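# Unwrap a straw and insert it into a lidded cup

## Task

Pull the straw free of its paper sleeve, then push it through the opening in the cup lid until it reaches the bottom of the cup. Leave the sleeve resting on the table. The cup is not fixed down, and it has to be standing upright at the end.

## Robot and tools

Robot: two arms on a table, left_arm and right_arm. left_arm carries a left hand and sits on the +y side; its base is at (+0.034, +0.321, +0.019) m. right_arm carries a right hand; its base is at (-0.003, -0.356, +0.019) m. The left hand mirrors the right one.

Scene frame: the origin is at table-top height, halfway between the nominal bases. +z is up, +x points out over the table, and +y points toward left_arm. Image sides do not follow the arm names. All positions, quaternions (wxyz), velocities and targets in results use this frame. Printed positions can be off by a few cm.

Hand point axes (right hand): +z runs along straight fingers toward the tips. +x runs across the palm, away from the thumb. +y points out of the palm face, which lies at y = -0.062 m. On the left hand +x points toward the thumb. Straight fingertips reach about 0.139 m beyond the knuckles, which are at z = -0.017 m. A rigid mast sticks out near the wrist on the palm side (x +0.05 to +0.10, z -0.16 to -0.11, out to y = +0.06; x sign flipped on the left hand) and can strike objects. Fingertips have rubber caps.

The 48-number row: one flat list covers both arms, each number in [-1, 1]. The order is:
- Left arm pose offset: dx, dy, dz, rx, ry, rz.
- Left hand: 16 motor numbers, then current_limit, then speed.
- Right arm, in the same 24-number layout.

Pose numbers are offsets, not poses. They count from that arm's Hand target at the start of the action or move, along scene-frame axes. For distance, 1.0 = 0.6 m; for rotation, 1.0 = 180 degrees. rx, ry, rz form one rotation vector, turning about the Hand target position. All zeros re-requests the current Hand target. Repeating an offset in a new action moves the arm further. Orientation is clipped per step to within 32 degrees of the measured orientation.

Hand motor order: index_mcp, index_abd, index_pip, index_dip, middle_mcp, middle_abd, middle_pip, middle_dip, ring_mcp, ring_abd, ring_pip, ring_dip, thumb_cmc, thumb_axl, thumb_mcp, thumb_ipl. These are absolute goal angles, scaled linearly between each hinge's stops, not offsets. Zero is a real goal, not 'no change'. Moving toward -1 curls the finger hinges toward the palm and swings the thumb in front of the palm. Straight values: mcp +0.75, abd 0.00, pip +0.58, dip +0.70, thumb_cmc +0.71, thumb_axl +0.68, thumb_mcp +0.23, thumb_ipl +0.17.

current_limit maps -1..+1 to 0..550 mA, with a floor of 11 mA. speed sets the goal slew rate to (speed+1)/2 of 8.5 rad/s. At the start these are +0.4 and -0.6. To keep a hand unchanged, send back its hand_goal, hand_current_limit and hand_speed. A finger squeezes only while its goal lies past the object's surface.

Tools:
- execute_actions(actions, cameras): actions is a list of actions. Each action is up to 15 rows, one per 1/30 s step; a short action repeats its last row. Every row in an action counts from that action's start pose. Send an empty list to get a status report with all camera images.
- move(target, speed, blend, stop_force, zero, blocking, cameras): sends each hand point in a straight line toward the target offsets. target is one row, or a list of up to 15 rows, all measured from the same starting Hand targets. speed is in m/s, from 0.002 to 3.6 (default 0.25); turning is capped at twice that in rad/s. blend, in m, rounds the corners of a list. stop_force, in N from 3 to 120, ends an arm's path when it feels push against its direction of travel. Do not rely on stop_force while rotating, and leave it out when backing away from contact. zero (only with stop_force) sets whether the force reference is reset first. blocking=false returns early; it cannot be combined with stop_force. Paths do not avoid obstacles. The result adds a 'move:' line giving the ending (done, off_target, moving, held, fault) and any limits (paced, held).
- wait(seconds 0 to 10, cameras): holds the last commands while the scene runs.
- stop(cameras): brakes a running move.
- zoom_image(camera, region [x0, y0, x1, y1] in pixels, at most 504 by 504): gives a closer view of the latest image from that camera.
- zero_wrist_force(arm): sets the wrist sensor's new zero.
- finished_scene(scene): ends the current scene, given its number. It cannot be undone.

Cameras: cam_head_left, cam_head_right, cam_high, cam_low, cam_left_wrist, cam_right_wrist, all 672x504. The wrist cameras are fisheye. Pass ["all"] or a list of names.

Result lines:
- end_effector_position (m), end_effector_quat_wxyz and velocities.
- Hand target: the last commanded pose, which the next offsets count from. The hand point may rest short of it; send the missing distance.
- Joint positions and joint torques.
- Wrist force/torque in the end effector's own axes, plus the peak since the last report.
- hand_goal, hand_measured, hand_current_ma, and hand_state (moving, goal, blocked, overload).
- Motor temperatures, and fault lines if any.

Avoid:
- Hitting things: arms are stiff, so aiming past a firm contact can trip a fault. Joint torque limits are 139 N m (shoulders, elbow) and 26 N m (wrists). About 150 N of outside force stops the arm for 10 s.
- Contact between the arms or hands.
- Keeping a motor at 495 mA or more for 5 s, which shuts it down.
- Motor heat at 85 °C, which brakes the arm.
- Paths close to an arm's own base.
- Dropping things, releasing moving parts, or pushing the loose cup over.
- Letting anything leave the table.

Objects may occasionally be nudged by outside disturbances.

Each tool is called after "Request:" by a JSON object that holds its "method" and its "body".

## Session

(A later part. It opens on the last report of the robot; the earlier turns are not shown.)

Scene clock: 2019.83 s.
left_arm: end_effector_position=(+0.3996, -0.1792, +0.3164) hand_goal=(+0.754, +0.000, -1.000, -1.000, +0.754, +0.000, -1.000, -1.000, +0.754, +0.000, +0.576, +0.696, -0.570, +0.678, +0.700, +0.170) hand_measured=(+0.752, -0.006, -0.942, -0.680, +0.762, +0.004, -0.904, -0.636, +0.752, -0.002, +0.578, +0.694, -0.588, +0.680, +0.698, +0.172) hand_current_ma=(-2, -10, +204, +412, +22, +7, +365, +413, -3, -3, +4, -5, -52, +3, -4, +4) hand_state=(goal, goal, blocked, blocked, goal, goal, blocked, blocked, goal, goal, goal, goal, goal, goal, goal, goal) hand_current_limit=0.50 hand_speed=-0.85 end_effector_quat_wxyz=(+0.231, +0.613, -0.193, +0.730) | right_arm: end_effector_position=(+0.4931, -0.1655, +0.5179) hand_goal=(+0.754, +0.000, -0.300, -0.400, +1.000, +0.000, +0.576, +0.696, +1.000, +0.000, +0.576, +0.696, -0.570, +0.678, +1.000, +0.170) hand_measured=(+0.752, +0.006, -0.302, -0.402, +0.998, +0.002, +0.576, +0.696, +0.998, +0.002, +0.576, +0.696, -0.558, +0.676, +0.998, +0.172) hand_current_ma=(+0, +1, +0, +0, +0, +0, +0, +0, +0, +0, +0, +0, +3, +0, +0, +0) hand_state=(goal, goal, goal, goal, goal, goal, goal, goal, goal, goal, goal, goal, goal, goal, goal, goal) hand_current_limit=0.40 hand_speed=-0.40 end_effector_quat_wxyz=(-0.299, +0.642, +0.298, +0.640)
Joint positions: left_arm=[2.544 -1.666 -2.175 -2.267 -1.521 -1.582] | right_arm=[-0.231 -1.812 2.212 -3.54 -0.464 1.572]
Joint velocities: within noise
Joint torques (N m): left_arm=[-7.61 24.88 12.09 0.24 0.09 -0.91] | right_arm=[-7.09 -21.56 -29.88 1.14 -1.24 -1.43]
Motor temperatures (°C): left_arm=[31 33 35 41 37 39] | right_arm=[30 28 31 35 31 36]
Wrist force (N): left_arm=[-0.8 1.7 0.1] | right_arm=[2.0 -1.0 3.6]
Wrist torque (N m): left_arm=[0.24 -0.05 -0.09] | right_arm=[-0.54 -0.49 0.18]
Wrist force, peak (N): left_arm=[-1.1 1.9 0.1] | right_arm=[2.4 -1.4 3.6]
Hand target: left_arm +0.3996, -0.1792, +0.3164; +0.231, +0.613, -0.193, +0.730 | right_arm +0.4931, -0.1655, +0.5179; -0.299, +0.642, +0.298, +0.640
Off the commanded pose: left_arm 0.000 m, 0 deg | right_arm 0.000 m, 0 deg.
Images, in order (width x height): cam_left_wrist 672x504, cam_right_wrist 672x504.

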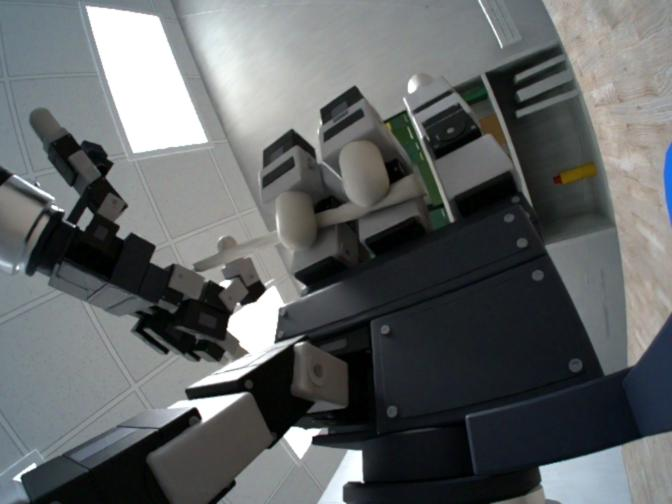

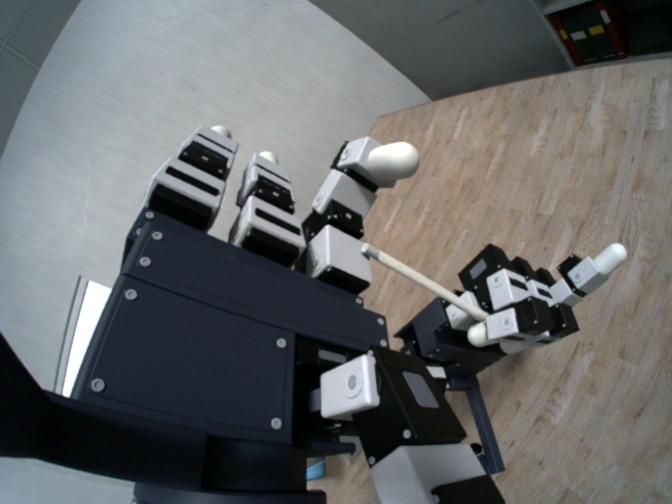

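Request:
{"method": "move", "body": {"target": [0,0,0,0,0,0,0.754,0,-1.0,-1.0,0.754,0,-1.0,-1.0,0.754,0,0.576,0.696,-0.571,0.677,0.7,0.17,0.6,-0.85,0.0022,-0.0017,-0.0173,0,0,0,0.754,0,-0.3,-0.4,1.0,0,0.576,0.696,1.0,0,0.576,0.696,-0.571,0.677,1.0,0.17,0.4,-0.5], "speed": 0.03, "cameras": ["cam_right_wrist"]}}

Request:
{"method": "zoom_image", "body": {"camera": "cam_right_wrist", "region": [250, 150, 450, 340]}}

Request:
{"method": "move", "body": {"target": [0,0,0,0,0,0,0.754,0,-1.0,-1.0,0.754,0,-1.0,-1.0,0.754,0,0.576,0.696,-0.571,0.677,0.7,0.17,0.6,-0.85,0,0,0,0,0,0,0.754,0,-1.0,-0.3,1.0,0,0.576,0.696,1.0,0,0.576,0.696,-0.571,0.677,1.0,0.17,0.4,-0.5]}}

Request:
{"method": "move", "body": {"target": [0,0,0,0,0,0,0.754,0,-1.0,-1.0,0.754,0,-1.0,-1.0,0.754,0,0.576,0.696,-0.571,0.677,0.7,0.17,0.6,-0.85,0,0,0,0,0,0,0.754,0,-1.0,-1.0,1.0,0,0.576,0.696,1.0,0,0.576,0.696,-0.571,0.677,1.0,0.17,0.0,-0.5], "cameras": ["cam_right_wrist"]}}

Request:
{"method": "zoom_image", "body": {"camera": "cam_right_wrist", "region": [250, 150, 450, 340]}}

Scene clock: 2035.90 s.
left_arm: end_effector_position=(+0.3996, -0.1792, +0.3164) hand_goal=(+0.754, +0.000, -1.000, -1.000, +0.754, +0.000, -1.000, -1.000, +0.754, +0.000, +0.576, +0.696, -0.570, +0.678, +0.700, +0.170) hand_measured=(+0.752, -0.004, -0.938, -0.686, +0.762, +0.004, -0.904, -0.636, +0.752, -0.002, +0.578, +0.694, -0.588, +0.680, +0.698, +0.172) hand_current_ma=(-3, -8, +214, +440, +19, +7, +365, +440, -3, -3, +4, -5, -52, +3, -4, +4) hand_state=(goal, goal, blocked, blocked, goal, goal, blocked, blocked, goal, goal, goal, goal, goal, goal, goal, goal) hand_current_limit=0.60 hand_speed=-0.85 end_effector_quat_wxyz=(+0.231, +0.613, -0.193, +0.730) | right_arm: end_effector_position=(+0.4944, -0.1665, +0.5076) hand_goal=(+0.754, +0.000, -0.300, -0.400, +1.000, +0.000, +0.576, +0.696, +1.000, +0.000, +0.576, +0.696, -0.570, +0.678, +1.000, +0.170) hand_measured=(+0.752, +0.006, -0.302, -0.402, +0.998, +0.002, +0.576, +0.696, +0.998, +0.002, +0.576, +0.696, -0.558, +0.676, +0.998, +0.172) hand_current_ma=(+0, +1, +0, +0, +0, +0, +0, +0, +0, +0, +0, +0, +3, +0, +0, +0) hand_state=(goal, goal, goal, goal, goal, goal, goal, goal, goal, goal, goal, goal, goal, goal, goal, goal) hand_current_limit=0.40 hand_speed=-0.50 end_effector_quat_wxyz=(-0.299, +0.642, +0.298, +0.640) end_effector_velocity=(+0.001, +0.000, -0.001) end_effector_angular_velocity=(+0.001, +0.001, +0.000)
Joint positions: left_arm=[2.544 -1.666 -2.175 -2.267 -1.521 -1.582] | right_arm=[-0.234 -1.797 2.23 -3.572 -0.462 1.572]
Joint velocities: left_arm=[within noise] | right_arm=[0 0.004 0.001 -0.005 0.001 0.001]
Joint torques (N m): left_arm=[-8.14 31.14 15.15 0.11 0.08 -0.87] | right_arm=[-11.37 4.23 -8.04 -2.45 2.05 1.4]
Wrist force (N): left_arm=[-1.2 1.9 0.5] | right_arm=[2.0 -1.8 3.4]
Wrist torque (N m): left_arm=[0.22 -0.12 -0.10] | right_arm=[-0.55 -0.48 0.23]
Wrist force, peak (N): left_arm=[-1.1 2.0 0.7] | right_arm=[2.1 -1.6 3.7]
Hand target: left_arm +0.3996, -0.1792, +0.3164; +0.231, +0.613, -0.193, +0.730 | right_arm +0.4944, -0.1665, +0.5075; -0.299, +0.642, +0.298, +0.640
Off the commanded pose: left_arm 0.000 m, 0 deg | right_arm 0.000 m, 0 deg.
move: done
Images, in order (width x height): cam_right_wrist 672x504.

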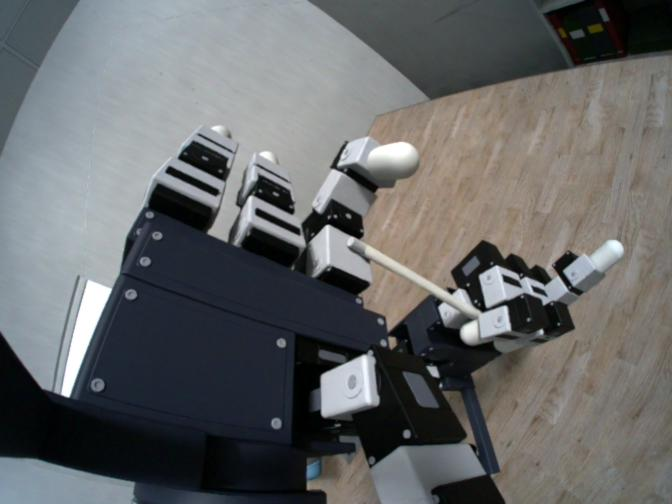

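Scaled by 2.520 from the camera's 672x504 image, which has a finer 960x720 frame.

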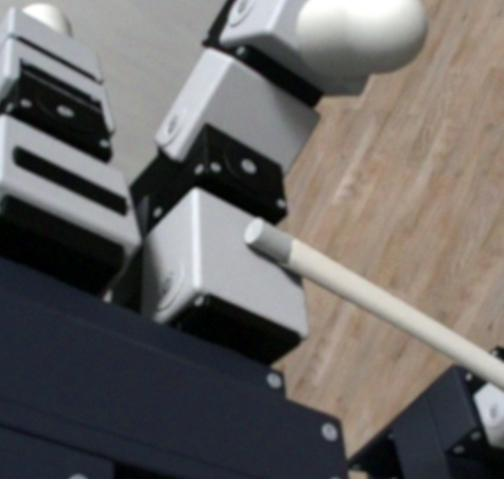

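Scene clock: 2036.60 s.
left_arm: end_effector_position=(+0.3996, -0.1792, +0.3164) hand_goal=(+0.754, +0.000, -1.000, -1.000, +0.754, +0.000, -1.000, -1.000, +0.754, +0.000, +0.576, +0.696, -0.570, +0.678, +0.700, +0.170) hand_measured=(+0.752, -0.004, -0.938, -0.686, +0.762, +0.004, -0.904, -0.636, +0.752, -0.002, +0.578, +0.694, -0.588, +0.680, +0.698, +0.172) hand_current_ma=(-3, -8, +215, +440, +19, +7, +365, +440, -3, -3, +4, -5, -52, +3, -4, +4) hand_state=(goal, goal, blocked, blocked, goal, goal, blocked, blocked, goal, goal, goal, goal, goal, goal, goal, goal) hand_current_limit=0.60 hand_speed=-0.85 end_effector_quat_wxyz=(+0.231, +0.613, -0.193, +0.730) | right_arm: end_effector_position=(+0.4944, -0.1665, +0.5075) hand_goal=(+0.754, +0.000, -1.000, -0.300, +1.000, +0.000, +0.576, +0.696, +1.000, +0.000, +0.576, +0.696, -0.570, +0.678, +1.000, +0.170) hand_measured=(+0.752, +0.004, -0.998, -0.302, +0.998, +0.002, +0.576, +0.696, +0.998, +0.002, +0.576, +0.696, -0.558, +0.676, +0.998, +0.172) hand_current_ma=(+0, +0, +0, +0, +0, +0, +0, +0, +0, +0, +0, +0, +3, +0, +0, +0) hand_state=(goal, goal, goal, goal, goal, goal, goal, goal, goal, goal, goal, goal, goal, goal, goal, goal) hand_current_limit=0.40 hand_speed=-0.50 end_effector_quat_wxyz=(-0.299, +0.642, +0.298, +0.640)
Joint positions: left_arm=[2.544 -1.666 -2.175 -2.267 -1.521 -1.582] | right_arm=[-0.234 -1.796 2.23 -3.573 -0.462 1.572]
Joint torques (N m): left_arm=[-7.3 31.29 14.68 0.46 0.29 -1.08] | right_arm=[-11.56 4.5 -8.48 -2.37 1.97 1.57]
Wrist force (N): left_arm=[-1.2 1.9 0.6] | right_arm=[2.1 -2.3 3.6]
Wrist torque (N m): left_arm=[0.22 -0.12 -0.10] | right_arm=[-0.64 -0.47 0.20]
Wrist force, peak (N): left_arm=[-1.1 2.1 0.6] | right_arm=[2.4 -2.2 3.7]
Hand target: left_arm +0.3996, -0.1792, +0.3164; +0.231, +0.613, -0.193, +0.730 | right_arm +0.4944, -0.1665, +0.5075; -0.299, +0.642, +0.298, +0.640
Off the commanded pose: left_arm 0.000 m, 0 deg | right_arm 0.000 m, 0 deg.
move: done

Scene clock: 2037.17 s.
left_arm: end_effector_position=(+0.3996, -0.1792, +0.3164) hand_goal=(+0.754, +0.000, -1.000, -1.000, +0.754, +0.000, -1.000, -1.000, +0.754, +0.000, +0.576, +0.696, -0.570, +0.678, +0.700, +0.170) hand_measured=(+0.766, -0.004, -0.938, -0.686, +0.760, +0.004, -0.904, -0.636, +0.752, -0.002, +0.578, +0.694, -0.588, +0.680, +0.698, +0.172) hand_current_ma=(+31, -8, +216, +440, +17, +7, +365, +440, -3, -3, +4, -5, -52, +3, -4, +4) hand_state=(goal, goal, blocked, blocked, goal, goal, blocked, blocked, goal, goal, goal, goal, goal, goal, goal, goal) hand_current_limit=0.60 hand_speed=-0.85 end_effector_quat_wxyz=(+0.231, +0.613, -0.193, +0.730) | right_arm: end_effector_position=(+0.4944, -0.1665, +0.5075) hand_goal=(+0.754, +0.000, -1.000, -1.000, +1.000, +0.000, +0.576, +0.696, +1.000, +0.000, +0.576, +0.696, -0.570, +0.678, +1.000, +0.170) hand_measured=(+0.750, +0.004, -0.952, -0.628, +0.998, +0.002, +0.576, +0.696, +0.998, +0.002, +0.576, +0.696, -0.558, +0.676, +0.998, +0.172) hand_current_ma=(+0, +0, +35, +274, +0, +0, +0, +0, +0, +0, +0, +0, +3, +0, +0, +0) hand_state=(goal, goal, blocked, blocked, goal, goal, goal, goal, goal, goal, goal, goal, goal, goal, goal, goal) hand_current_limit=0.00 hand_speed=-0.50 end_effector_quat_wxyz=(-0.299, +0.642, +0.298, +0.640)
Joint positions: left_arm=[2.544 -1.666 -2.175 -2.267 -1.521 -1.582] | right_arm=[-0.234 -1.796 2.23 -3.573 -0.462 1.572]
Joint torques (N m): left_arm=[-6.01 32.13 16.89 0.1 0.13 -0.99] | right_arm=[-10.68 4.03 -8.75 -2.32 2.02 1.29]
Wrist force (N): left_arm=[-1.9 -0.2 -0.2] | right_arm=[2.4 -1.6 1.6]
Wrist torque (N m): left_arm=[0.32 0.05 -0.48] | right_arm=[-0.49 -0.46 0.34]
Wrist force, peak (N): left_arm=[-1.3 2.0 0.6] | right_arm=[2.2 -2.1 3.5]
Hand target: left_arm +0.3996, -0.1792, +0.3164; +0.231, +0.613, -0.193, +0.730 | right_arm +0.4944, -0.1665, +0.5075; -0.299, +0.642, +0.298, +0.640
Off the commanded pose: left_arm 0.000 m, 0 deg | right_arm 0.000 m, 0 deg.
move: done
Images, in order (width x height): cam_right_wrist 672x504.

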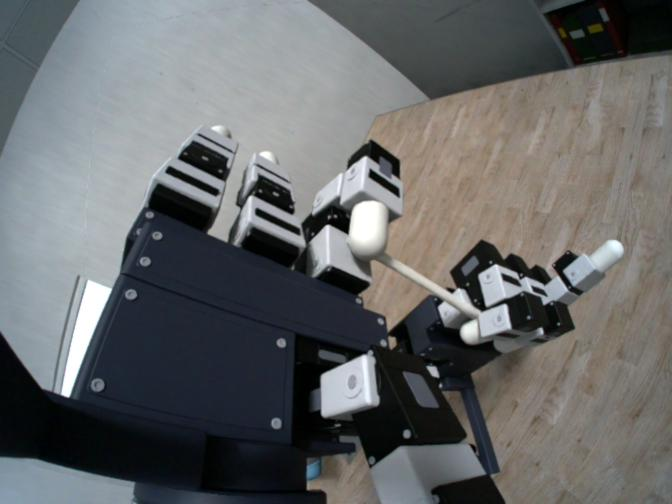

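Scaled by 2.520 from the camera's 672x504 image, which has a finer 960x720 frame.

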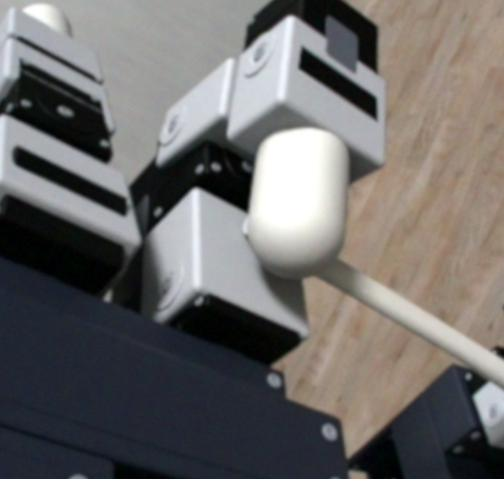

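Request:
{"method": "move", "body": {"target": [0,0,0,0,0,0,0.754,0,-1.0,-1.0,0.754,0,-1.0,-1.0,0.754,0,0.576,0.696,-0.571,0.677,0.7,0.17,-0.6,-0.85,0,0,0,0,0,0,0.754,0,-1.0,-1.0,1.0,0,0.576,0.696,1.0,0,0.576,0.696,-0.571,0.677,1.0,0.17,0.79,-0.5]}}

Request:
{"method": "move", "body": {"target": [0,0,0,0,0,0,0.754,0,-1.0,-1.0,0.754,0,-1.0,-1.0,0.754,0,0.576,0.696,-0.571,0.677,0.7,0.17,-0.6,-0.85,-0.0005,0.0004,0.004,0,0,0,0.754,0,-1.0,-1.0,1.0,0,0.576,0.696,1.0,0,0.576,0.696,-0.571,0.677,1.0,0.17,0.79,-0.5], "speed": 0.01, "cameras": ["cam_right_wrist"]}}

Request:
{"method": "move", "body": {"target": [0,0,0,0,0,0,0.754,0,-1.0,-1.0,0.754,0,-1.0,-1.0,0.754,0,0.576,0.696,-0.571,0.677,0.7,0.17,-0.6,-0.85,-0.0007,0.0005,0.005,0,0,0,0.754,0,-1.0,-1.0,1.0,0,0.576,0.696,1.0,0,0.576,0.696,-0.571,0.677,1.0,0.17,0.79,-0.5], "speed": 0.01, "cameras": ["cam_right_wrist","cam_left_wrist"]}}

Request:
{"method": "zoom_image", "body": {"camera": "cam_left_wrist", "region": [150, 100, 500, 360]}}

Request:
{"method": "zoom_image", "body": {"camera": "cam_right_wrist", "region": [250, 150, 500, 390]}}

Scene clock: 2046.77 s.
left_arm: end_effector_position=(+0.3996, -0.1792, +0.3164) hand_goal=(+0.754, +0.000, -1.000, -1.000, +0.754, +0.000, -1.000, -1.000, +0.754, +0.000, +0.576, +0.696, -0.570, +0.678, +0.700, +0.170) hand_measured=(+0.764, -0.004, -0.926, -0.678, +0.760, +0.004, -0.888, -0.632, +0.752, -0.002, +0.578, +0.694, -0.588, +0.680, +0.698, +0.172) hand_current_ma=(+28, -5, +110, +110, +11, +7, +110, +110, -3, -3, +4, -5, -52, +3, -4, +4) hand_state=(goal, goal, blocked, blocked, goal, goal, blocked, blocked, goal, goal, goal, goal, goal, goal, goal, goal) hand_current_limit=-0.60 hand_speed=-0.85 end_effector_quat_wxyz=(+0.231, +0.613, -0.193, +0.730) | right_arm: end_effector_position=(+0.4944, -0.1665, +0.5075) hand_goal=(+0.754, +0.000, -1.000, -1.000, +1.000, +0.000, +0.576, +0.696, +1.000, +0.000, +0.576, +0.696, -0.570, +0.678, +1.000, +0.170) hand_measured=(+0.750, +0.004, -0.924, -0.670, +0.998, +0.002, +0.576, +0.696, +0.998, +0.002, +0.576, +0.696, -0.558, +0.676, +0.998, +0.172) hand_current_ma=(+0, +0, +83, +492, +0, +0, +0, +0, +0, +0, +0, +0, +3, +0, +0, +0) hand_state=(goal, goal, blocked, blocked, goal, goal, goal, goal, goal, goal, goal, goal, goal, goal, goal, goal) hand_current_limit=0.79 hand_speed=-0.50 end_effector_quat_wxyz=(-0.299, +0.642, +0.298, +0.640)
Joint positions: left_arm=[2.544 -1.666 -2.175 -2.267 -1.521 -1.582] | right_arm=[-0.234 -1.796 2.23 -3.573 -0.462 1.572]
Joint torques (N m): left_arm=[-6.69 33.12 18.58 0.45 0.23 -0.67] | right_arm=[-3.83 -2.08 -8.78 -2.21 1.86 -0.62]
Wrist force (N): left_arm=[-1.6 1.2 0.5] | right_arm=[2.3 -2.1 3.2]
Wrist torque (N m): left_arm=[0.25 0.03 -0.27] | right_arm=[-0.60 -0.42 0.38]
Wrist force, peak (N): left_arm=[-1.9 1.4 0.7] | right_arm=[2.7 -2.2 3.3]
Hand target: left_arm +0.3996, -0.1792, +0.3164; +0.231, +0.613, -0.193, +0.730 | right_arm +0.4944, -0.1665, +0.5075; -0.299, +0.642, +0.298, +0.640
Off the commanded pose: left_arm 0.000 m, 0 deg | right_arm 0.000 m, 0 deg.
move: done

Scene clock: 2047.50 s.
left_arm: end_effector_position=(+0.3996, -0.1792, +0.3164) hand_goal=(+0.754, +0.000, -1.000, -1.000, +0.754, +0.000, -1.000, -1.000, +0.754, +0.000, +0.576, +0.696, -0.570, +0.678, +0.700, +0.170) hand_measured=(+0.766, -0.006, -0.926, -0.680, +0.758, -0.008, -0.886, -0.632, +0.752, -0.002, +0.578, +0.694, -0.588, +0.680, +0.698, +0.172) hand_current_ma=(+29, -11, +110, +109, +11, -14, +110, +110, -3, -3, +4, -5, -52, +3, -4, +4) hand_state=(goal, goal, blocked, blocked, goal, goal, blocked, blocked, goal, goal, goal, goal, goal, goal, goal, goal) hand_current_limit=-0.60 hand_speed=-0.85 end_effector_quat_wxyz=(+0.231, +0.613, -0.193, +0.730) | right_arm: end_effector_position=(+0.4941, -0.1663, +0.5098) hand_goal=(+0.754, +0.000, -1.000, -1.000, +1.000, +0.000, +0.576, +0.696, +1.000, +0.000, +0.576, +0.696, -0.570, +0.678, +1.000, +0.170) hand_measured=(+0.750, -0.012, -0.916, -0.686, +0.998, +0.002, +0.576, +0.696, +0.998, +0.002, +0.576, +0.696, -0.558, +0.676, +0.998, +0.172) hand_current_ma=(+0, -2, +103, +492, +0, +0, +0, +0, +0, +0, +0, +0, +3, +0, +0, +0) hand_state=(goal, goal, blocked, blocked, goal, goal, goal, goal, goal, goal, goal, goal, goal, goal, goal, goal) hand_current_limit=0.79 hand_speed=-0.50 end_effector_quat_wxyz=(-0.299, +0.642, +0.298, +0.640) end_effector_velocity=(+0.000, +0.000, +0.000) end_effector_angular_velocity=(+0.001, +0.002, -0.001)
Joint positions: left_arm=[2.544 -1.666 -2.175 -2.267 -1.521 -1.582] | right_arm=[-0.233 -1.8 2.226 -3.566 -0.462 1.572]
Joint velocities: left_arm=[within noise] | right_arm=[0 0 -0.002 0.005 -0.001 0]
Joint torques (N m): left_arm=[-7.52 25.45 18.15 0.27 0.02 -0.82] | right_arm=[11.45 -26.89 -34.55 -0.01 -1.79 1.18]
Wrist force (N): left_arm=[6.0 0.9 2.4] | right_arm=[-6.0 -2.4 2.6]
Wrist torque (N m): left_arm=[0.13 0.04 0.21] | right_arm=[-0.55 -0.40 -0.15]
Wrist force, peak (N): left_arm=[6.0 0.9 2.6] | right_arm=[-6.0 -2.4 2.6]
Hand target: left_arm +0.3996, -0.1792, +0.3164; +0.231, +0.613, -0.193, +0.730 | right_arm +0.4941, -0.1663, +0.5099; -0.299, +0.642, +0.298, +0.640
Off the commanded pose: left_arm 0.000 m, 0 deg | right_arm 0.000 m, 0 deg.
move: done
Images, in order (width x height): cam_right_wrist 672x504.

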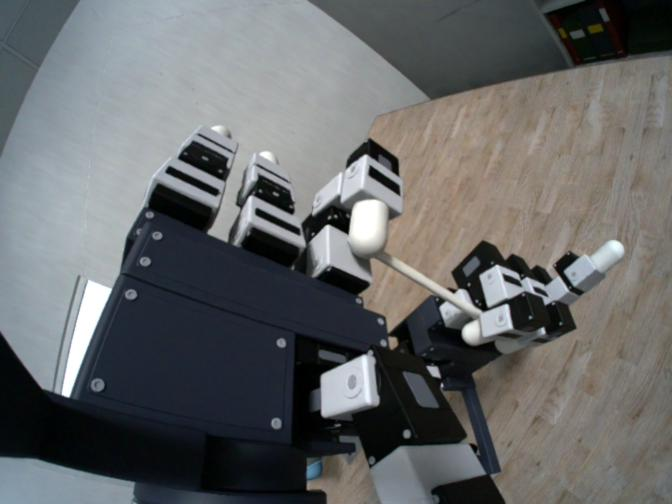

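Scene clock: 2048.27 s.
left_arm: end_effector_position=(+0.3996, -0.1792, +0.3164) hand_goal=(+0.754, +0.000, -1.000, -1.000, +0.754, +0.000, -1.000, -1.000, +0.754, +0.000, +0.576, +0.696, -0.570, +0.678, +0.700, +0.170) hand_measured=(+0.764, -0.006, -0.926, -0.690, +0.758, -0.012, -0.886, -0.632, +0.752, -0.002, +0.578, +0.694, -0.588, +0.680, +0.698, +0.172) hand_current_ma=(+29, -12, +110, +110, +11, -23, +110, +110, -3, -3, +4, -5, -52, +3, -4, +4) hand_state=(goal, goal, blocked, blocked, goal, goal, blocked, blocked, goal, goal, goal, goal, goal, goal, goal, goal) hand_current_limit=-0.60 hand_speed=-0.85 end_effector_quat_wxyz=(+0.231, +0.613, -0.193, +0.730) | right_arm: end_effector_position=(+0.4937, -0.1660, +0.5128) hand_goal=(+0.754, +0.000, -1.000, -1.000, +1.000, +0.000, +0.576, +0.696, +1.000, +0.000, +0.576, +0.696, -0.570, +0.678, +1.000, +0.170) hand_measured=(+0.752, -0.012, -0.910, -0.698, +0.998, +0.002, +0.576, +0.696, +0.998, +0.002, +0.576, +0.696, -0.558, +0.676, +0.998, +0.172) hand_current_ma=(+0, -2, +119, +492, +0, +0, +0, +0, +0, +0, +0, +0, +3, +0, +0, +0) hand_state=(goal, goal, blocked, blocked, goal, goal, goal, goal, goal, goal, goal, goal, goal, goal, goal, goal) hand_current_limit=0.79 hand_speed=-0.50 end_effector_quat_wxyz=(-0.299, +0.642, +0.298, +0.640)
Joint positions: left_arm=[2.544 -1.666 -2.175 -2.267 -1.521 -1.582] | right_arm=[-0.232 -1.805 2.221 -3.556 -0.463 1.572]
Joint torques (N m): left_arm=[-7.15 17.74 18.36 0.38 0.3 -1] | right_arm=[10.11 -25.2 -35.42 -0.09 -1.77 0.49]
Wrist force (N): left_arm=[5.6 1.8 2.3] | right_arm=[-5.8 -2.8 3.1]
Wrist torque (N m): left_arm=[0.11 0.02 0.32] | right_arm=[-0.60 -0.41 -0.13]
Wrist force, peak (N): left_arm=[6.3 1.6 2.8] | right_arm=[-5.8 -2.8 3.4]
Hand target: left_arm +0.3996, -0.1792, +0.3164; +0.231, +0.613, -0.193, +0.730 | right_arm +0.4937, -0.1660, +0.5129; -0.299, +0.642, +0.298, +0.640
Off the commanded pose: left_arm 0.000 m, 0 deg | right_arm 0.000 m, 0 deg.
move: done
Images, in order (width x height): cam_left_wrist 672x504, cam_right_wrist 672x504.

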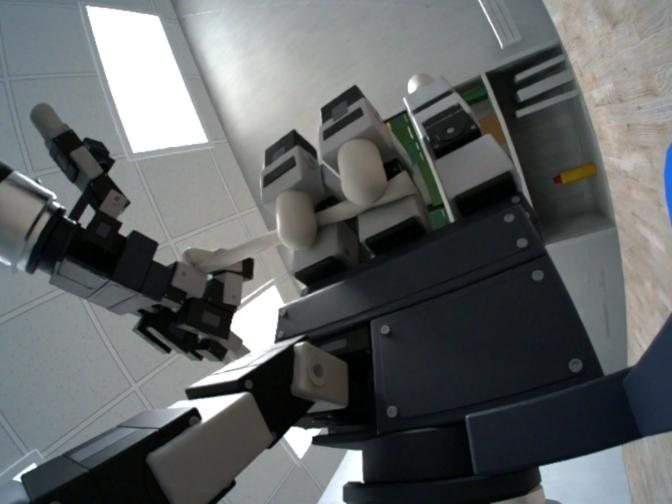

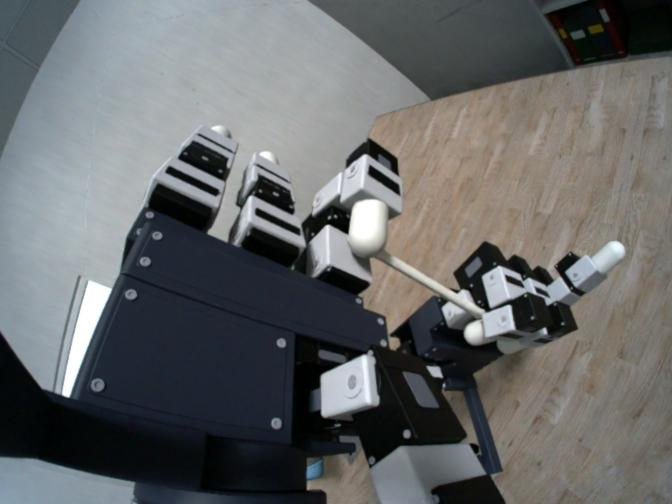

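Scaled by 1.440 from the camera's 672x504 image, which has a finer 960x720 frame.

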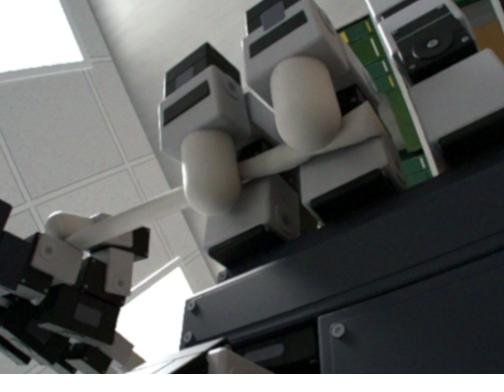

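Scaled by 2.016 from the camera's 672x504 image, which has a finer 960x720 frame.

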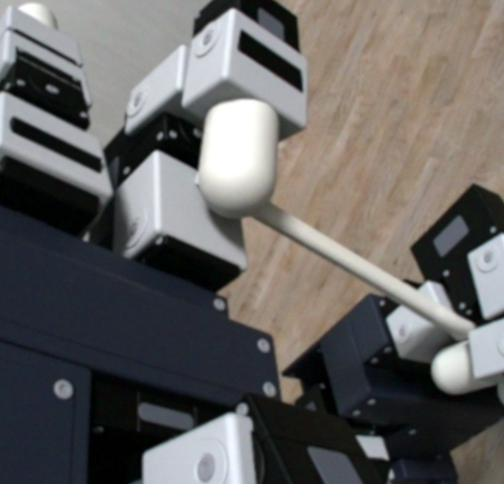

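Request:
{"method": "move", "body": {"target": [[0,0,0,0,0,0,0.754,0,-1.0,-1.0,0.754,0,-1.0,-1.0,0.754,0,0.576,0.696,-0.571,0.677,0.7,0.17,0.6,-0.85,0,0,0,0,0,0,0.754,0,-1.0,-0.3,1.0,0,0.576,0.696,1.0,0,0.576,0.696,-0.571,0.677,1.0,0.17,0.4,-0.5],[0,0,0,0,0,0,0.754,0,-1.0,-1.0,0.754,0,-1.0,-1.0,0.754,0,0.576,0.696,-0.571,0.677,0.7,0.17,0.6,-0.85,0,0,0,0,0,0,0.754,-0.2,-0.3,-0.4,1.0,0,0.576,0.696,1.0,0,0.576,0.696,-0.571,0.677,1.0,0.17,0.4,-0.5],[0,0,0,0,0,0,0.754,0,-1.0,-1.0,0.754,0,-1.0,-1.0,0.754,0,0.576,0.696,-0.571,0.677,0.7,0.17,0.6,-0.85,-0.0015,0.001,0.0108,0,0,0,0.754,-0.2,-0.3,-0.4,1.0,0,0.576,0.696,1.0,0,0.576,0.696,-0.571,0.677,1.0,0.17,0.4,-0.5]], "speed": 0.03, "cameras": ["cam_right_wrist","cam_left_wrist"]}}

Request:
{"method": "zoom_image", "body": {"camera": "cam_right_wrist", "region": [250, 150, 450, 340]}}

Request:
{"method": "zoom_image", "body": {"camera": "cam_left_wrist", "region": [150, 100, 500, 360]}}

Scene clock: 2066.57 s.
left_arm: end_effector_position=(+0.3996, -0.1792, +0.3164) hand_goal=(+0.754, +0.000, -1.000, -1.000, +0.754, +0.000, -1.000, -1.000, +0.754, +0.000, +0.576, +0.696, -0.570, +0.678, +0.700, +0.170) hand_measured=(+0.754, -0.006, -0.930, -0.706, +0.758, -0.012, -0.900, -0.660, +0.752, -0.002, +0.578, +0.694, -0.588, +0.680, +0.698, +0.172) hand_current_ma=(+1, -12, +247, +440, +6, -23, +386, +440, -3, -3, +4, -5, -52, +3, -4, +4) hand_state=(goal, goal, blocked, blocked, goal, goal, blocked, blocked, goal, goal, goal, goal, goal, goal, goal, goal) hand_current_limit=0.60 hand_speed=-0.85 end_effector_quat_wxyz=(+0.231, +0.613, -0.193, +0.730) | right_arm: end_effector_position=(+0.4928, -0.1654, +0.5193) hand_goal=(+0.754, -0.200, -0.300, -0.400, +1.000, +0.000, +0.576, +0.696, +1.000, +0.000, +0.576, +0.696, -0.570, +0.678, +1.000, +0.170) hand_measured=(+0.752, -0.194, -0.304, -0.398, +0.998, +0.002, +0.576, +0.696, +0.998, +0.002, +0.576, +0.696, -0.558, +0.676, +0.998, +0.172) hand_current_ma=(+0, +0, +0, +0, +0, +0, +0, +0, +0, +0, +0, +0, +3, +0, +0, +0) hand_state=(goal, goal, goal, goal, goal, goal, goal, goal, goal, goal, goal, goal, goal, goal, goal, goal) hand_current_limit=0.40 hand_speed=-0.50 end_effector_quat_wxyz=(-0.299, +0.642, +0.298, +0.640)
Joint positions: left_arm=[2.544 -1.666 -2.175 -2.267 -1.521 -1.582] | right_arm=[-0.231 -1.814 2.21 -3.535 -0.464 1.572]
Joint torques (N m): left_arm=[-7.2 33.09 20.74 0.12 0.15 -0.95] | right_arm=[11.09 -22.94 -30.99 1.29 -1.69 -1.23]
Wrist force (N): left_arm=[-0.8 1.8 0.4] | right_arm=[2.0 -1.3 3.5]
Wrist torque (N m): left_arm=[0.23 -0.04 -0.09] | right_arm=[-0.57 -0.47 0.17]
Wrist force, peak (N): left_arm=[6.5 1.7 2.8] | right_arm=[-6.4 -2.9 3.4]
Hand target: left_arm +0.3996, -0.1792, +0.3164; +0.231, +0.613, -0.193, +0.730 | right_arm +0.4928, -0.1654, +0.5194; -0.299, +0.642, +0.298, +0.640
Off the commanded pose: left_arm 0.000 m, 0 deg | right_arm 0.000 m, 0 deg.
move: done
Images, in order (width x height): cam_left_wrist 672x504, cam_right_wrist 672x504.

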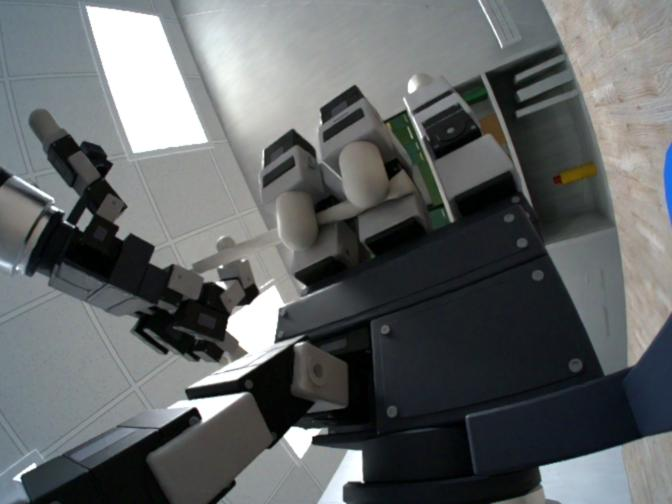

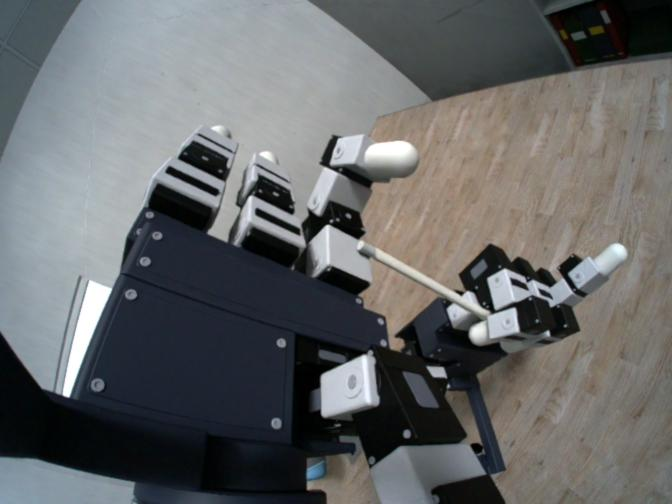

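Scaled by 2.520 from the camera's 672x504 image, which has a finer 960x720 frame.

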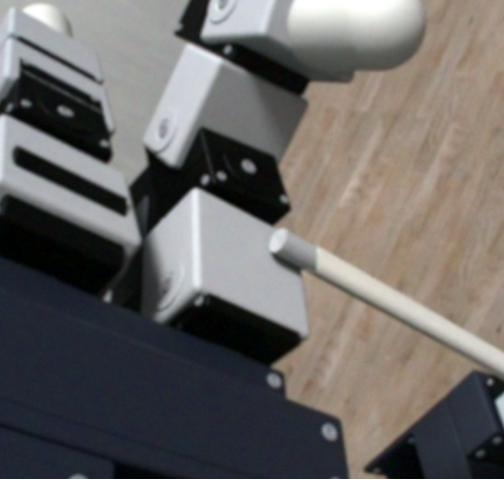

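Scaled by 1.440 from the camera's 672x504 image, which has a finer 960x720 frame.

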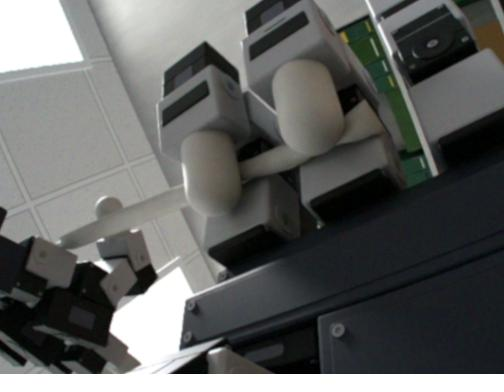

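Request:
{"method": "move", "body": {"target": [[0,0,0,0,0,0,0.754,0,-1.0,-1.0,0.754,0,-1.0,-1.0,0.754,0,0.576,0.696,-0.571,0.677,0.7,0.17,0.6,-0.85,0,0,0,0,0,0,0.754,-0.2,-1.0,-0.3,1.0,0,0.576,0.696,1.0,0,0.576,0.696,-0.571,0.677,1.0,0.17,0.4,-0.5],[0,0,0,0,0,0,0.754,0,-1.0,-1.0,0.754,0,-1.0,-1.0,0.754,0,0.576,0.696,-0.571,0.677,0.7,0.17,0.6,-0.85,0,0,0,0,0,0,0.754,-0.2,-1.0,-1.0,1.0,0,0.576,0.696,1.0,0,0.576,0.696,-0.571,0.677,1.0,0.17,0.0,-0.5]], "cameras": ["cam_right_wrist","cam_left_wrist"]}}

Request:
{"method": "zoom_image", "body": {"camera": "cam_right_wrist", "region": [250, 150, 450, 340]}}

Request:
{"method": "zoom_image", "body": {"camera": "cam_left_wrist", "region": [120, 200, 320, 350]}}

Scene clock: 2071.90 s.
left_arm: end_effector_position=(+0.3996, -0.1792, +0.3164) hand_goal=(+0.754, +0.000, -1.000, -1.000, +0.754, +0.000, -1.000, -1.000, +0.754, +0.000, +0.576, +0.696, -0.570, +0.678, +0.700, +0.170) hand_measured=(+0.768, -0.006, -0.930, -0.706, +0.756, -0.012, -0.900, -0.660, +0.752, -0.002, +0.578, +0.694, -0.588, +0.680, +0.698, +0.172) hand_current_ma=(+38, -12, +247, +440, +4, -23, +386, +440, -3, -3, +4, -5, -52, +3, -4, +4) hand_state=(goal, goal, blocked, blocked, goal, goal, blocked, blocked, goal, goal, goal, goal, goal, goal, goal, goal) hand_current_limit=0.60 hand_speed=-0.85 end_effector_quat_wxyz=(+0.231, +0.613, -0.193, +0.730) | right_arm: end_effector_position=(+0.4928, -0.1654, +0.5194) hand_goal=(+0.754, -0.200, -1.000, -1.000, +1.000, +0.000, +0.576, +0.696, +1.000, +0.000, +0.576, +0.696, -0.570, +0.678, +1.000, +0.170) hand_measured=(+0.750, -0.206, -0.952, -0.646, +0.998, +0.002, +0.576, +0.696, +0.998, +0.002, +0.576, +0.696, -0.558, +0.676, +0.998, +0.172) hand_current_ma=(+0, +0, +33, +273, +0, +0, +0, +0, +0, +0, +0, +0, +3, +0, +0, +0) hand_state=(goal, goal, blocked, blocked, goal, goal, goal, goal, goal, goal, goal, goal, goal, goal, goal, goal) hand_current_limit=0.00 hand_speed=-0.50 end_effector_quat_wxyz=(-0.299, +0.642, +0.298, +0.640)
Joint positions: left_arm=[2.544 -1.666 -2.175 -2.267 -1.521 -1.582] | right_arm=[-0.231 -1.814 2.21 -3.535 -0.464 1.572]
Joint torques (N m): left_arm=[-7.07 29.48 19.2 -0.09 0.38 -1.05] | right_arm=[10.75 -22.64 -31.31 0.16 -1.2 -1.34]
Wrist force (N): left_arm=[1.7 -0.2 -0.2] | right_arm=[-1.4 -0.9 1.7]
Wrist torque (N m): left_arm=[0.30 0.12 -0.21] | right_arm=[-0.47 -0.46 0.02]
Wrist force, peak (N): left_arm=[2.2 -0.4 0.2] | right_arm=[2.5 -1.4 3.7]
Hand target: left_arm +0.3996, -0.1792, +0.3164; +0.231, +0.613, -0.193, +0.730 | right_arm +0.4928, -0.1654, +0.5194; -0.299, +0.642, +0.298, +0.640
Off the commanded pose: left_arm 0.000 m, 0 deg | right_arm 0.000 m, 0 deg.
move: done
Images, in order (width x height): cam_left_wrist 672x504, cam_right_wrist 672x504.

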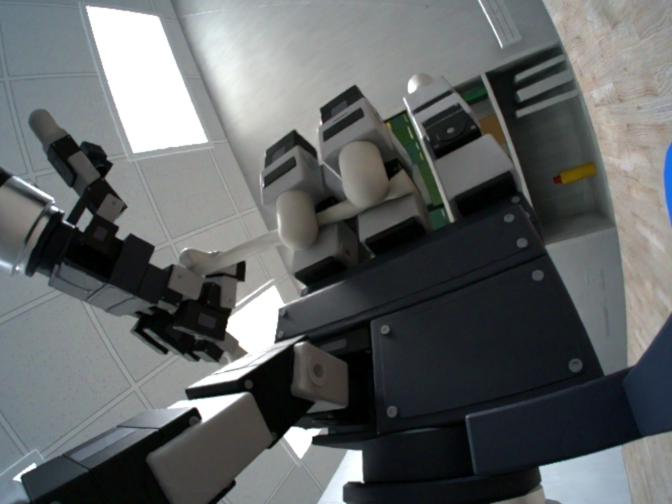

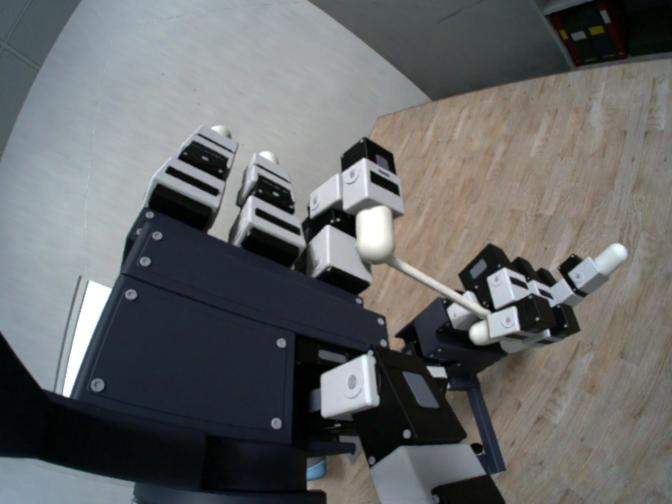

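Scaled by 2.520 from the camera's 672x504 image, which has a finer 960x720 frame.

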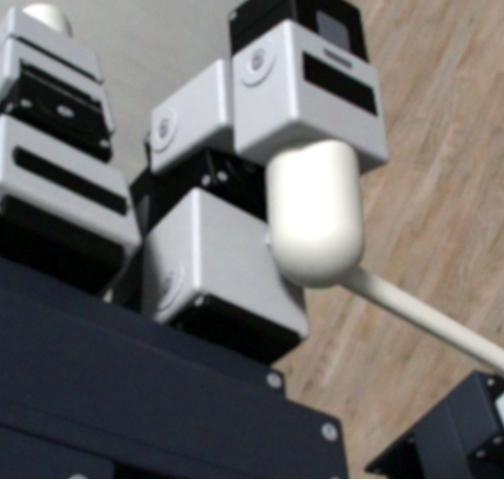

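Scaled by 2.520 from the camera's 672x504 image, which has a finer 960x720 frame.

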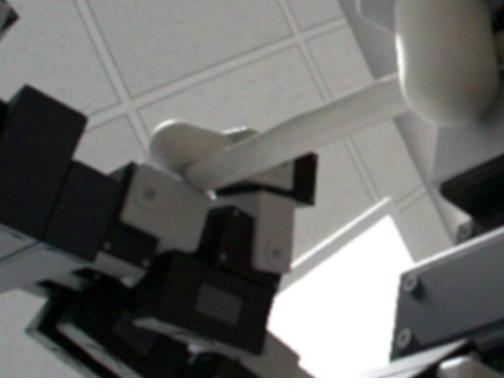

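Request:
{"method": "move", "body": {"target": [0,0,0,0,0,0,0.754,0,-1.0,-1.0,0.754,0,-1.0,-1.0,0.754,0,0.576,0.696,-0.571,0.677,0.7,0.17,0.6,-0.85,0,0,0,0,0,0,0.754,-0.2,-1.0,-1.0,1.0,0,0.576,0.696,1.0,0,0.576,0.696,-0.571,0.677,1.0,0.17,0.79,-0.5]}}

Request:
{"method": "move", "body": {"target": [0,0,0,0,0,0,0.754,0,-1.0,-1.0,0.754,0,-1.0,-1.0,0.754,0,0.576,0.696,-0.571,0.677,0.7,0.17,0.6,-0.85,-0.0004,0.0003,0.003,0,0,0,0.754,-0.2,-1.0,-1.0,1.0,0,0.576,0.696,1.0,0,0.576,0.696,-0.571,0.677,1.0,0.17,0.79,-0.5], "speed": 0.01}}

Request:
{"method": "move", "body": {"target": [0,0,0,0,0,0,0.754,0,-1.0,-1.0,0.754,0,-1.0,-1.0,0.754,0,0.576,0.696,-0.571,0.677,0.7,0.17,0.6,-0.85,-0.0004,0.0003,0.003,0,0,0,0.754,-0.2,-1.0,-1.0,1.0,0,0.576,0.696,1.0,0,0.576,0.696,-0.571,0.677,1.0,0.17,0.79,-0.5], "speed": 0.01, "cameras": ["cam_right_wrist","cam_left_wrist"]}}

Request:
{"method": "zoom_image", "body": {"camera": "cam_right_wrist", "region": [250, 150, 450, 340]}}

Request:
{"method": "zoom_image", "body": {"camera": "cam_left_wrist", "region": [120, 100, 450, 350]}}

Scene clock: 2078.90 s.
left_arm: end_effector_position=(+0.3996, -0.1792, +0.3164) hand_goal=(+0.754, +0.000, -1.000, -1.000, +0.754, +0.000, -1.000, -1.000, +0.754, +0.000, +0.576, +0.696, -0.570, +0.678, +0.700, +0.170) hand_measured=(+0.772, -0.006, -0.930, -0.706, +0.756, -0.012, -0.900, -0.660, +0.752, -0.002, +0.578, +0.694, -0.588, +0.680, +0.698, +0.172) hand_current_ma=(+54, -12, +247, +440, +4, -23, +386, +440, -3, -3, +4, -5, -52, +3, -4, +4) hand_state=(goal, goal, blocked, blocked, goal, goal, blocked, blocked, goal, goal, goal, goal, goal, goal, goal, goal) hand_current_limit=0.60 hand_speed=-0.85 end_effector_quat_wxyz=(+0.231, +0.613, -0.193, +0.730) | right_arm: end_effector_position=(+0.4928, -0.1654, +0.5194) hand_goal=(+0.754, -0.200, -1.000, -1.000, +1.000, +0.000, +0.576, +0.696, +1.000, +0.000, +0.576, +0.696, -0.570, +0.678, +1.000, +0.170) hand_measured=(+0.748, -0.210, -0.936, -0.676, +0.998, +0.002, +0.576, +0.696, +0.998, +0.002, +0.576, +0.696, -0.558, +0.676, +0.998, +0.172) hand_current_ma=(-1, -1, +60, +492, +0, +0, +0, +0, +0, +0, +0, +0, +3, +0, +0, +0) hand_state=(goal, goal, blocked, blocked, goal, goal, goal, goal, goal, goal, goal, goal, goal, goal, goal, goal) hand_current_limit=0.79 hand_speed=-0.50 end_effector_quat_wxyz=(-0.299, +0.642, +0.298, +0.640)
Joint positions: left_arm=[2.544 -1.666 -2.175 -2.267 -1.521 -1.582] | right_arm=[-0.231 -1.814 2.21 -3.535 -0.464 1.572]
Joint torques (N m): left_arm=[-7.07 14.74 21.65 0.18 0.5 -0.81] | right_arm=[11.13 -22.39 -31.71 -2.08 1.81 -1.41]
Wrist force (N): left_arm=[2.7 -0.5 0.2] | right_arm=[-2.3 -0.6 0.9]
Wrist torque (N m): left_arm=[0.30 0.17 -0.22] | right_arm=[-0.38 -0.50 -0.02]
Wrist force, peak (N): left_arm=[3.3 -0.7 0.5] | right_arm=[-2.7 -0.5 1.3]
Hand target: left_arm +0.3996, -0.1792, +0.3164; +0.231, +0.613, -0.193, +0.730 | right_arm +0.4928, -0.1654, +0.5194; -0.299, +0.642, +0.298, +0.640
Off the commanded pose: left_arm 0.000 m, 0 deg | right_arm 0.000 m, 0 deg.
move: done

Scene clock: 2079.63 s.
left_arm: end_effector_position=(+0.3996, -0.1792, +0.3164) hand_goal=(+0.754, +0.000, -1.000, -1.000, +0.754, +0.000, -1.000, -1.000, +0.754, +0.000, +0.576, +0.696, -0.570, +0.678, +0.700, +0.170) hand_measured=(+0.776, -0.010, -0.930, -0.706, +0.756, -0.014, -0.900, -0.660, +0.752, -0.002, +0.578, +0.694, -0.588, +0.680, +0.698, +0.172) hand_current_ma=(+66, -21, +247, +440, +4, -29, +386, +440, -3, -3, +4, -5, -52, +3, -4, +4) hand_state=(blocked, goal, blocked, blocked, goal, goal, blocked, blocked, goal, goal, goal, goal, goal, goal, goal, goal) hand_current_limit=0.60 hand_speed=-0.85 end_effector_quat_wxyz=(+0.231, +0.613, -0.193, +0.730) | right_arm: end_effector_position=(+0.4925, -0.1652, +0.5211) hand_goal=(+0.754, -0.200, -1.000, -1.000, +1.000, +0.000, +0.576, +0.696, +1.000, +0.000, +0.576, +0.696, -0.570, +0.678, +1.000, +0.170) hand_measured=(+0.748, -0.226, -0.932, -0.686, +0.998, +0.002, +0.576, +0.696, +0.998, +0.002, +0.576, +0.696, -0.558, +0.676, +0.998, +0.172) hand_current_ma=(-1, -7, +67, +492, +0, +0, +0, +0, +0, +0, +0, +0, +3, +0, +0, +0) hand_state=(goal, blocked, blocked, moving, goal, goal, goal, goal, goal, goal, goal, goal, goal, goal, goal, goal) hand_current_limit=0.79 hand_speed=-0.50 end_effector_quat_wxyz=(-0.299, +0.642, +0.298, +0.640)
Joint positions: left_arm=[2.544 -1.666 -2.175 -2.267 -1.521 -1.582] | right_arm=[-0.231 -1.817 2.207 -3.53 -0.465 1.572]
Joint torques (N m): left_arm=[-5.43 13.75 18.48 0.25 0.64 -1.07] | right_arm=[11.93 -24.64 -38.08 0.18 -1.43 0.39]
Wrist force (N): left_arm=[9.2 -1.0 1.4] | right_arm=[-9.0 -0.6 0.9]
Wrist torque (N m): left_arm=[0.22 0.18 0.17] | right_arm=[-0.38 -0.51 -0.48]
Wrist force, peak (N): left_arm=[9.4 -1.3 1.7] | right_arm=[-9.1 -0.8 1.0]
Hand target: left_arm +0.3996, -0.1792, +0.3164; +0.231, +0.613, -0.193, +0.730 | right_arm +0.4925, -0.1652, +0.5212; -0.299, +0.642, +0.298, +0.640
Off the commanded pose: left_arm 0.000 m, 0 deg | right_arm 0.000 m, 0 deg.
move: done

Scene clock: 2080.37 s.
left_arm: end_effector_position=(+0.3996, -0.1792, +0.3164) hand_goal=(+0.754, +0.000, -1.000, -1.000, +0.754, +0.000, -1.000, -1.000, +0.754, +0.000, +0.576, +0.696, -0.570, +0.678, +0.700, +0.170) hand_measured=(+0.778, -0.010, -0.930, -0.706, +0.756, -0.014, -0.900, -0.660, +0.752, -0.002, +0.578, +0.694, -0.588, +0.680, +0.698, +0.172) hand_current_ma=(+74, -21, +247, +440, +4, -30, +386, +440, -3, -3, +4, -5, -52, +3, -4, +4) hand_state=(blocked, goal, blocked, blocked, goal, goal, blocked, blocked, goal, goal, goal, goal, goal, goal, goal, goal) hand_current_limit=0.60 hand_speed=-0.85 end_effector_quat_wxyz=(+0.231, +0.613, -0.193, +0.730) | right_arm: end_effector_position=(+0.4923, -0.1650, +0.5229) hand_goal=(+0.754, -0.200, -1.000, -1.000, +1.000, +0.000, +0.576, +0.696, +1.000, +0.000, +0.576, +0.696, -0.570, +0.678, +1.000, +0.170) hand_measured=(+0.746, -0.224, -0.928, -0.708, +0.998, +0.002, +0.576, +0.696, +0.998, +0.002, +0.576, +0.696, -0.558, +0.676, +0.998, +0.172) hand_current_ma=(-1, -7, +76, +490, +0, +0, +0, +0, +0, +0, +0, +0, +3, +0, +0, +0) hand_state=(goal, blocked, blocked, blocked, goal, goal, goal, goal, goal, goal, goal, goal, goal, goal, goal, goal) hand_current_limit=0.79 hand_speed=-0.50 end_effector_quat_wxyz=(-0.299, +0.642, +0.298, +0.640)
Joint positions: left_arm=[2.544 -1.666 -2.175 -2.267 -1.521 -1.582] | right_arm=[-0.23 -1.819 2.204 -3.524 -0.465 1.572]
Joint torques (N m): left_arm=[-6.46 15.1 13.42 0.22 0.86 -0.62] | right_arm=[11.93 -27.11 -34.85 0.2 -1.29 1.23]
Wrist force (N): left_arm=[7.0 -1.5 0.5] | right_arm=[-6.9 0.2 0.4]
Wrist torque (N m): left_arm=[0.28 0.22 -0.04] | right_arm=[-0.31 -0.51 -0.38]
Wrist force, peak (N): left_arm=[9.7 -1.2 1.7] | right_arm=[-9.0 -0.1 0.9]
Hand target: left_arm +0.3996, -0.1792, +0.3164; +0.231, +0.613, -0.193, +0.730 | right_arm +0.4923, -0.1650, +0.5230; -0.299, +0.642, +0.298, +0.640
Off the commanded pose: left_arm 0.000 m, 0 deg | right_arm 0.000 m, 0 deg.
move: done
Images, in order (width x height): cam_left_wrist 672x504, cam_right_wrist 672x504.

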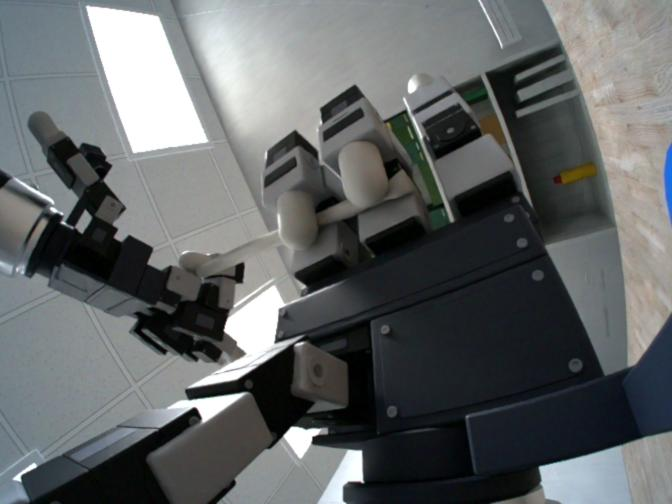

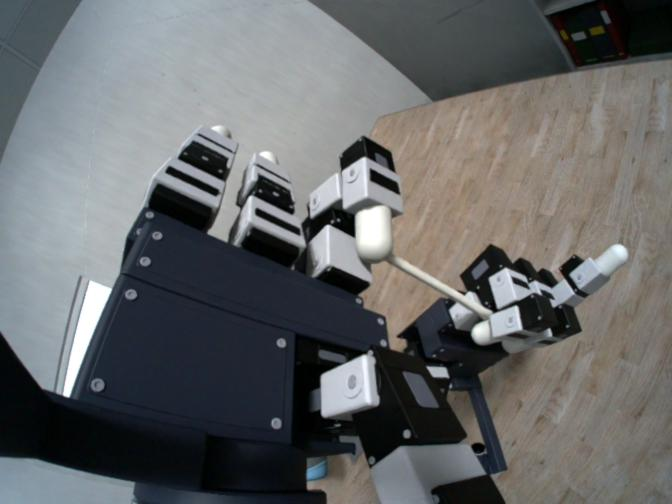

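Scaled by 2.520 from the camera's 672x504 image, which has a finer 960x720 frame.

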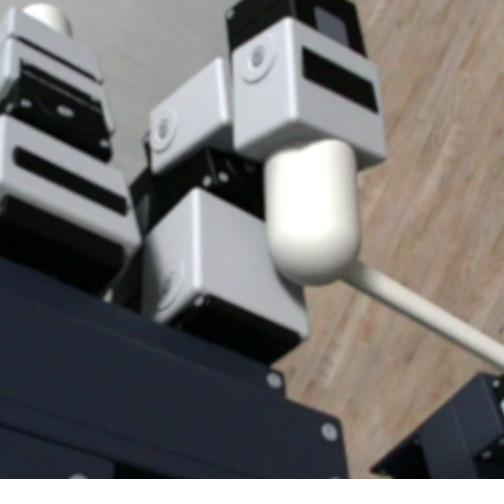

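Scaled by 1.527 from the camera's 672x504 image, which has a finer 960x720 frame.

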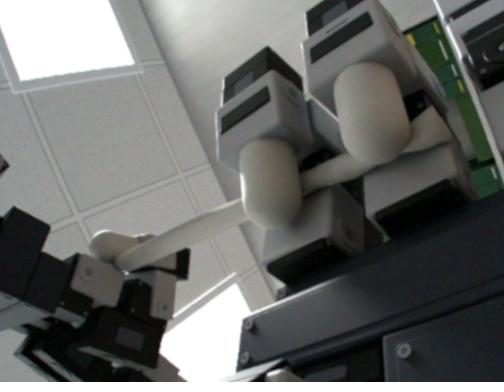

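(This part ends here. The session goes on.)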